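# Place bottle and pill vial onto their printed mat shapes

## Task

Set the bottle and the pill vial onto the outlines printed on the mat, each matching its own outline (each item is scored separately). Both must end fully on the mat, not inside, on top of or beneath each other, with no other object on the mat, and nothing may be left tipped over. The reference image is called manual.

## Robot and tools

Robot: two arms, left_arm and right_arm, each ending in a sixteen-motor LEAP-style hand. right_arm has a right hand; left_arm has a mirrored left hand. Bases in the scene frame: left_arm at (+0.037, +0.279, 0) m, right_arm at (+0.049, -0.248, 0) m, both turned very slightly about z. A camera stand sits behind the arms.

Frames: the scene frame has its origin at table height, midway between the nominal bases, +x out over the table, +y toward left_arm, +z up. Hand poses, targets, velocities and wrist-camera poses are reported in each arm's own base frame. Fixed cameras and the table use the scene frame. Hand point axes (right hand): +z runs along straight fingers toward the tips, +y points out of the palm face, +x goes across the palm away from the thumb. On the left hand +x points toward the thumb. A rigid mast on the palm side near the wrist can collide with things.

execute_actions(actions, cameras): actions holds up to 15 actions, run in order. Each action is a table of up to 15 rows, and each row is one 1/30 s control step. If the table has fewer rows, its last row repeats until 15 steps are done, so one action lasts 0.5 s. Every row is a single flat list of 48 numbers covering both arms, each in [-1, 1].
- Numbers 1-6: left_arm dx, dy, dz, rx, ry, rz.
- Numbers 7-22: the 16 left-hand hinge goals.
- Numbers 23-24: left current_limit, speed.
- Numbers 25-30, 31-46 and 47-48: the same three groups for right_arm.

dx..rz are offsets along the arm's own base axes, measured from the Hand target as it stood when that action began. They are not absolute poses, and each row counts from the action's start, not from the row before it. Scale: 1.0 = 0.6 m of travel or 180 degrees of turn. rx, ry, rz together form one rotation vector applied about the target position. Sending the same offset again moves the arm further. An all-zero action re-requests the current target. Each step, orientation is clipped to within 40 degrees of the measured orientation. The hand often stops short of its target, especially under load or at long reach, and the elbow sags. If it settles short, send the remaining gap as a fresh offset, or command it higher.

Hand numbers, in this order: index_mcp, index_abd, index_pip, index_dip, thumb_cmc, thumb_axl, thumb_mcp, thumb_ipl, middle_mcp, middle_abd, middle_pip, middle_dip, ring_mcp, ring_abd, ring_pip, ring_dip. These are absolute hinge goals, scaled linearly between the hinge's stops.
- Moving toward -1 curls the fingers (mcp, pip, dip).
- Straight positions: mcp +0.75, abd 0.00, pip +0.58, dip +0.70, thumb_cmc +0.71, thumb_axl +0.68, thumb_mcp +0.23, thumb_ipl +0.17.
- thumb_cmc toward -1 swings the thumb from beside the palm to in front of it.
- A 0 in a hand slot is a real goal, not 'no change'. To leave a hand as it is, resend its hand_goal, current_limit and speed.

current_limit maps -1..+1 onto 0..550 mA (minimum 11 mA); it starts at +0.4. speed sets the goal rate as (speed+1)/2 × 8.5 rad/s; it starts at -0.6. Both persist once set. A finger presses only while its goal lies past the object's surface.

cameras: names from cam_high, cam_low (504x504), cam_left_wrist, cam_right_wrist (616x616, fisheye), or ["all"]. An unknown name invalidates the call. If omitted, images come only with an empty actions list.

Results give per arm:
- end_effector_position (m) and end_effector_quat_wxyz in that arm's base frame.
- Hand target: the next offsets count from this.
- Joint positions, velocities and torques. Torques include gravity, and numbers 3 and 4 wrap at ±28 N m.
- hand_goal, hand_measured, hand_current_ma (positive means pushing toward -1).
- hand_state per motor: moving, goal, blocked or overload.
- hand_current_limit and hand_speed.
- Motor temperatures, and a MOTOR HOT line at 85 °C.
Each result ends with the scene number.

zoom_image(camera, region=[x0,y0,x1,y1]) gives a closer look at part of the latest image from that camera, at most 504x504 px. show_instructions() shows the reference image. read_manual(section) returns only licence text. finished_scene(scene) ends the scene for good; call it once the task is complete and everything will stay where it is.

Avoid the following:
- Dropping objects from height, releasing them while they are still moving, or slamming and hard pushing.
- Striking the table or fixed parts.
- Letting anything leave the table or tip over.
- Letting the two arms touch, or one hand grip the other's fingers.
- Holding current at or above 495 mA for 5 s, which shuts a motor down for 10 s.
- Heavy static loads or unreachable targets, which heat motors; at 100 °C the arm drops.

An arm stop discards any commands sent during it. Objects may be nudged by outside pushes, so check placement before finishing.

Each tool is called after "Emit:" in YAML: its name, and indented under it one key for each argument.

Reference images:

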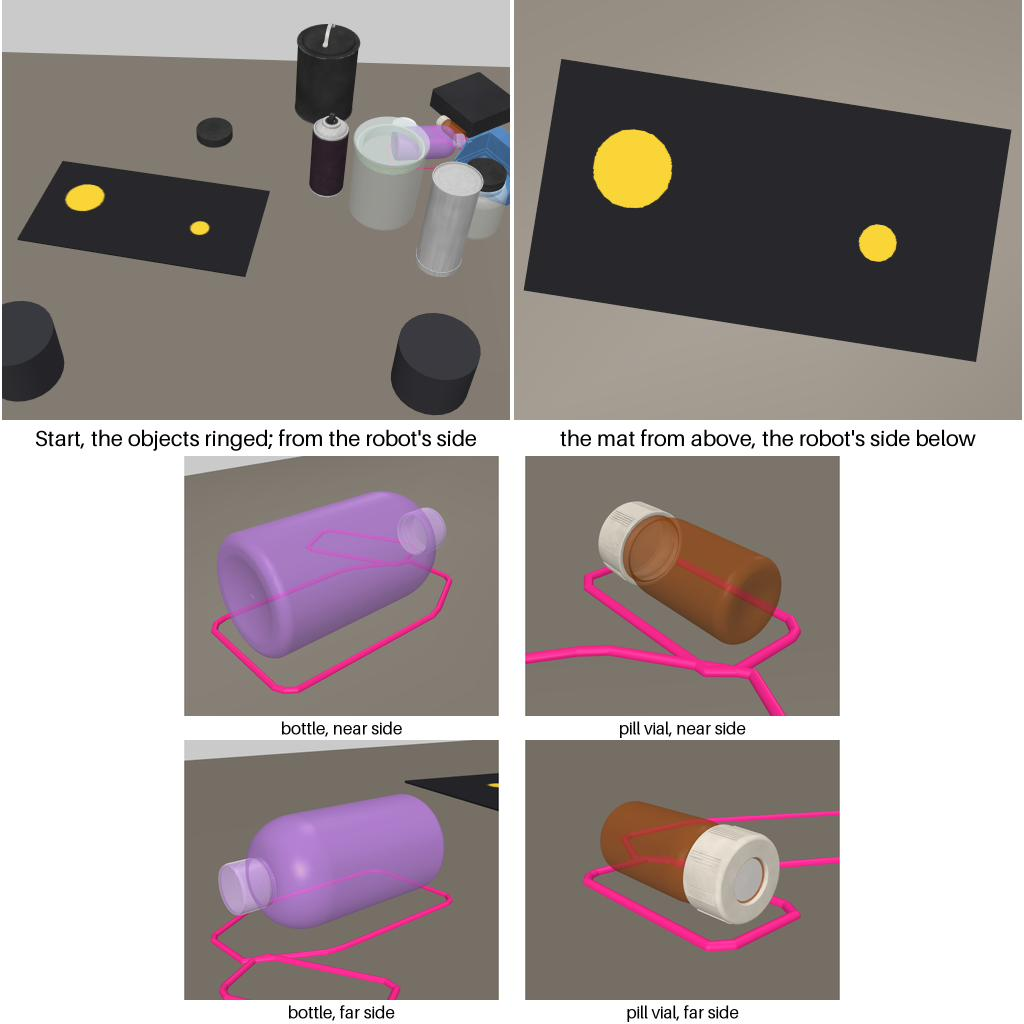

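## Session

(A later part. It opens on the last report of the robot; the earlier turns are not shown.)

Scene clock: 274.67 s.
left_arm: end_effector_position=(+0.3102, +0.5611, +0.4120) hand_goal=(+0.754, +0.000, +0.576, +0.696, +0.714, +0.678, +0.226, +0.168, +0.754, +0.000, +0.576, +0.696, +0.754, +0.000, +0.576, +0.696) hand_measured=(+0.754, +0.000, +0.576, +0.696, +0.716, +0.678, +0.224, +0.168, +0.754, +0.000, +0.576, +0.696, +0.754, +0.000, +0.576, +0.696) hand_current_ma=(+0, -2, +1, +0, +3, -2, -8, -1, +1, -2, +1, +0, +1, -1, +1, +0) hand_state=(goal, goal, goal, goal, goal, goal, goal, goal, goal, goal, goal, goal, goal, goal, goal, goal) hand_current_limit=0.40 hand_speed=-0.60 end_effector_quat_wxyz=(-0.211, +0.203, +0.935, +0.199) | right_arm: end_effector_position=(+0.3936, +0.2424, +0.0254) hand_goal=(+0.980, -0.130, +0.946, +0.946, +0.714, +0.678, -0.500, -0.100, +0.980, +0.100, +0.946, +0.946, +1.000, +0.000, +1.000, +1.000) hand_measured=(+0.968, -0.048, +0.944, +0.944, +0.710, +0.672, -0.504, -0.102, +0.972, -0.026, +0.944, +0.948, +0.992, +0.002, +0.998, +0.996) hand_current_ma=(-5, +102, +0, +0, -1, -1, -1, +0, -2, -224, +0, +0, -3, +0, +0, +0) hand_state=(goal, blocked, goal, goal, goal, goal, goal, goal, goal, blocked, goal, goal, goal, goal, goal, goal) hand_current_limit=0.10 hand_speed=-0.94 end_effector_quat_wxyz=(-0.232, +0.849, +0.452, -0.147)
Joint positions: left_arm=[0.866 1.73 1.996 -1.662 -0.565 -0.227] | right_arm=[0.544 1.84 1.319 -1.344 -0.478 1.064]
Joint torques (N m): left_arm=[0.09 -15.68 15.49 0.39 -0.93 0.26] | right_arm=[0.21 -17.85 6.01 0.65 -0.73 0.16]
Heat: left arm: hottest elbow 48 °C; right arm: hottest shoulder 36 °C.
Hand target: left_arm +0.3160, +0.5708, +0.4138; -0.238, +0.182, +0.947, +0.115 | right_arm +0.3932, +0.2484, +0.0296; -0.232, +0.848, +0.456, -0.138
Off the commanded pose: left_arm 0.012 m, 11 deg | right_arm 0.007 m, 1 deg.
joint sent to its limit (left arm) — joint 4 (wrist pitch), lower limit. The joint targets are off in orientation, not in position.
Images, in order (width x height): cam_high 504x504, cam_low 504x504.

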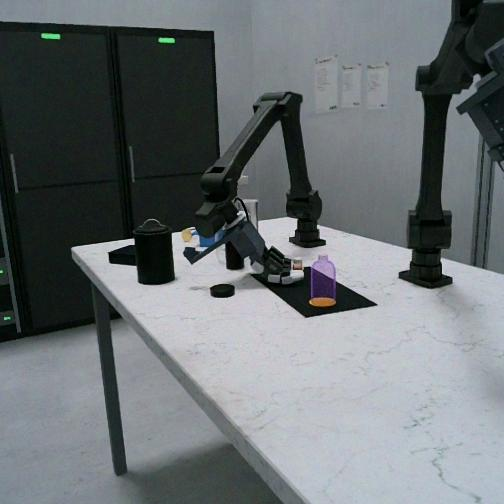

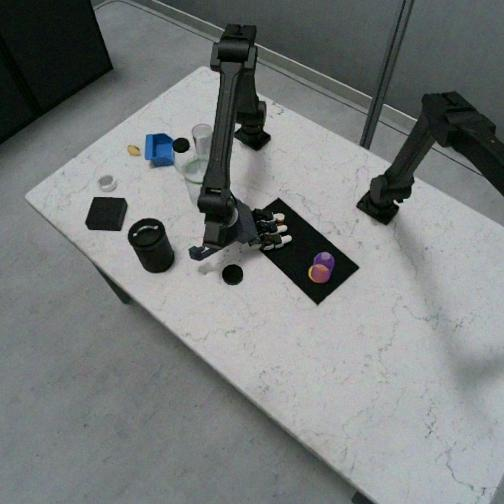

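Emit:
execute_actions:
  actions:
    - [[0,0,0,0,0,0,0.754,0,0.576,0.696,0.714,0.678,0.226,0.168,0.754,0,0.576,0.696,0.754,0,0.576,0.696,0.4,-0.6,0.003,-0.005,0,0,0,0,0.98,-0.03,0.945,0.946,0.714,0.678,-0.5,-0.1,0.98,-0.05,0.945,0.946,1,0,1,1,0.1,-0.97]]
    - [[0,0,0,0,0,0,0.754,0,0.576,0.696,0.714,0.678,0.226,0.168,0.754,0,0.576,0.696,0.754,0,0.576,0.696,0.4,-0.6,0,0,0,0,0,0,0.98,0.12,0.945,0.946,0.714,0.678,-0.5,-0.1,0.98,-0.2,0.945,0.946,1,0,1,1,0.2,-0.97]]
    - [[0,0,0,0,0,0,0.754,0,0.576,0.696,0.714,0.678,0.226,0.168,0.754,0,0.576,0.696,0.754,0,0.576,0.696,0.4,-0.6,0,0,0,0,0,0,0.98,0.12,0.945,0.946,0.714,0.678,-0.5,-0.1,0.98,-0.2,0.945,0.946,1,0,1,1,0.2,-0.97]]
    - [[0,0,0,0,0,0,0.754,0,0.576,0.696,0.714,0.678,0.226,0.168,0.754,0,0.576,0.696,0.754,0,0.576,0.696,0.4,-0.6,0.05,-0.032,0.005,0,0,0,0.98,0.12,0.945,0.946,0.714,0.678,-0.5,-0.1,0.98,-0.2,0.945,0.946,1,0,1,1,0.2,-0.97]]
    - [[0,0,0,0,0,0,0.754,0,0.576,0.696,0.714,0.678,0.226,0.168,0.754,0,0.576,0.696,0.754,0,0.576,0.696,0.4,-0.6,0.085,-0.055,0.02,0,0,0,0.98,0.12,0.945,0.946,0.714,0.678,-0.5,-0.1,0.98,-0.2,0.945,0.946,1,0,1,1,0.2,-0.9]]
    - [[0,0,0,0,0,0,0.754,0,0.576,0.696,0.714,0.678,0.226,0.168,0.754,0,0.576,0.696,0.754,0,0.576,0.696,0.4,-0.6,0,0,0.16,0,0,0,0.98,0.12,0.945,0.946,0.714,0.678,-0.5,-0.1,0.98,-0.2,0.945,0.946,1,0,1,1,0.2,-0.9]]
  cameras: ["cam_high","cam_low","cam_right_wrist"]

Emit:
zoom_image:
  camera: "cam_high"
  region: [270, 240, 330, 300]

Emit:
zoom_image:
  camera: "cam_low"
  region: [250, 190, 310, 250]

Emit:
zoom_image:
  camera: "cam_right_wrist"
  region: [200, 200, 350, 350]

Scene clock: 279.23 s.
left_arm: end_effector_position=(+0.3102, +0.5611, +0.4120) hand_goal=(+0.754, +0.000, +0.576, +0.696, +0.714, +0.678, +0.226, +0.168, +0.754, +0.000, +0.576, +0.696, +0.754, +0.000, +0.576, +0.696) hand_measured=(+0.754, +0.000, +0.576, +0.696, +0.716, +0.678, +0.224, +0.168, +0.754, +0.000, +0.576, +0.696, +0.754, +0.000, +0.576, +0.696) hand_current_ma=(+0, -2, +1, +0, +3, -2, -8, -1, +1, -2, +1, +0, +1, -1, +1, +0) hand_state=(goal, goal, goal, goal, goal, goal, goal, goal, goal, goal, goal, goal, goal, goal, goal, goal) hand_current_limit=0.40 hand_speed=-0.60 end_effector_quat_wxyz=(-0.211, +0.203, +0.935, +0.199) | right_arm: end_effector_position=(+0.4717, +0.1879, +0.1370) hand_goal=(+0.980, +0.120, +0.946, +0.946, +0.714, +0.678, -0.500, -0.100, +0.980, -0.200, +0.946, +0.946, +1.000, +0.000, +1.000, +1.000) hand_measured=(+0.968, +0.116, +0.944, +0.944, +0.708, +0.672, -0.504, -0.102, +0.970, -0.196, +0.944, +0.948, +0.992, +0.002, +0.998, +0.996) hand_current_ma=(-5, +0, +0, +0, -1, -2, -1, +0, -3, +0, +0, +0, -3, +0, +0, +0) hand_state=(goal, goal, goal, goal, goal, goal, goal, goal, goal, goal, goal, goal, goal, goal, goal, goal) hand_current_limit=0.20 hand_speed=-0.90 end_effector_quat_wxyz=(-0.230, +0.853, +0.453, -0.120)
Joint positions: left_arm=[0.866 1.73 1.996 -1.662 -0.565 -0.227] | right_arm=[0.382 1.824 1.614 -1.671 -0.43 0.907]
Joint torques (N m): left_arm=[-0.21 -15.85 15.45 0.42 -0.93 0.26] | right_arm=[1.38 -17.14 9.5 -0.94 -0.42 0.16]
Heat: left arm: hottest elbow 48 °C; right arm: hottest shoulder 36 °C.
Hand target: left_arm +0.3160, +0.5708, +0.4138; -0.238, +0.182, +0.947, +0.115 | right_arm +0.4760, +0.1932, +0.1405; -0.232, +0.848, +0.456, -0.138
Off the commanded pose: left_arm 0.012 m, 11 deg | right_arm 0.008 m, 2 deg.
joint sent to its limit (left arm) — joint 4 (wrist pitch), lower limit. The joint targets are off in orientation, not in position.
joint sent to its limit (right arm) — joint 4 (wrist pitch), lower limit. The joint targets still meet the commanded pose.
Images, in order (width x height): cam_high 504x504, cam_low 504x504, cam_right_wrist 616x616.

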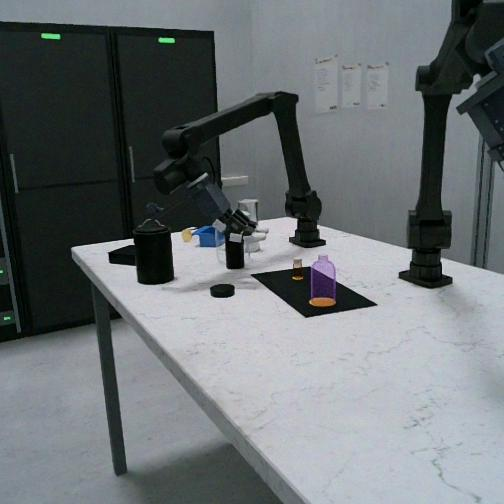

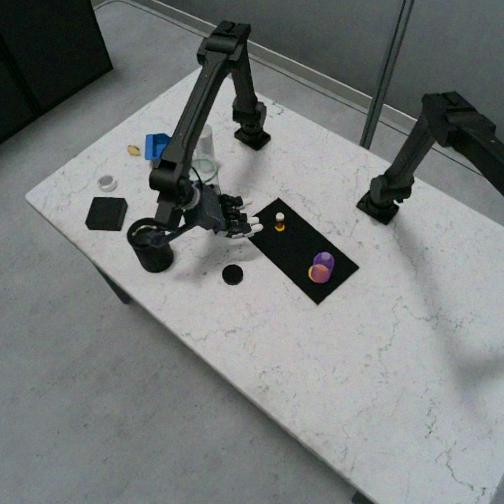

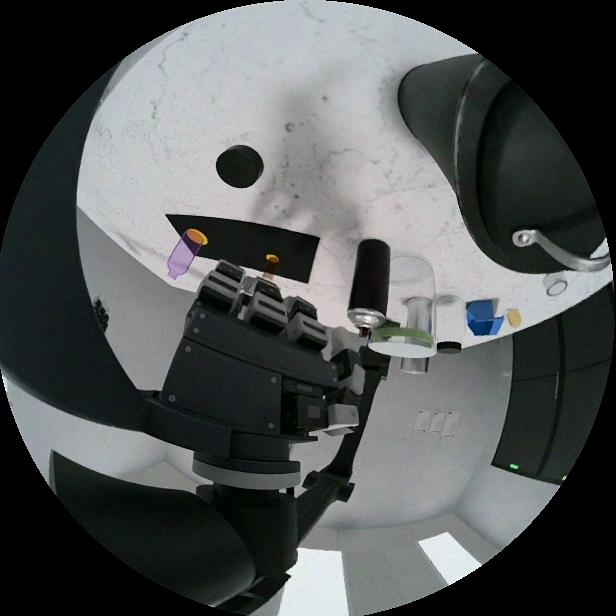

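Scaled by 8.400 from the camera's 504x504 image, which has a finer 720x720 frame.

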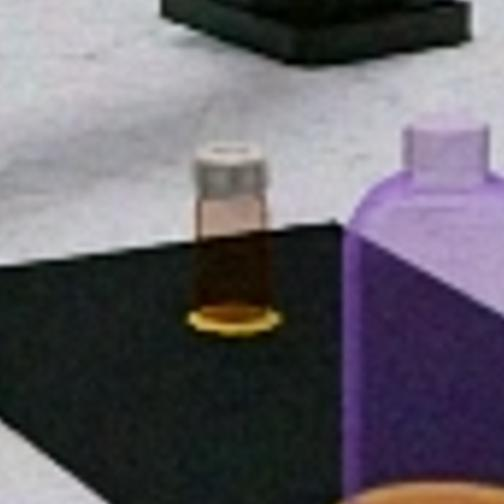

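Scaled by 8.400 from the camera's 504x504 image, which has a finer 720x720 frame.

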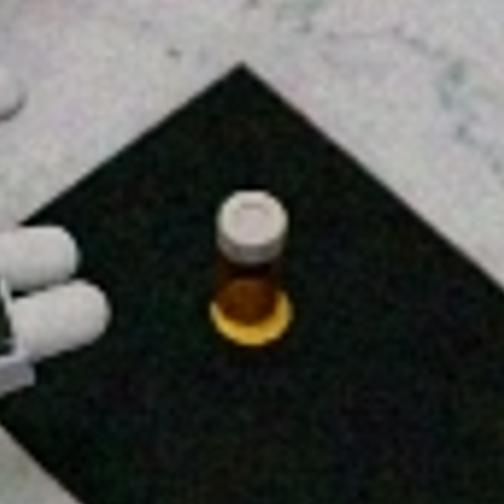

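Scaled by 3.360 from the camera's 616x616 image, which has a finer 880x880 frame.

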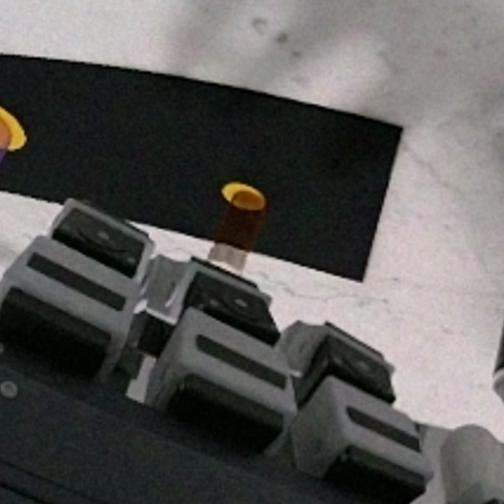

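Emit:
finished_scene:
  scene: 1

The scene is finished: the task was done.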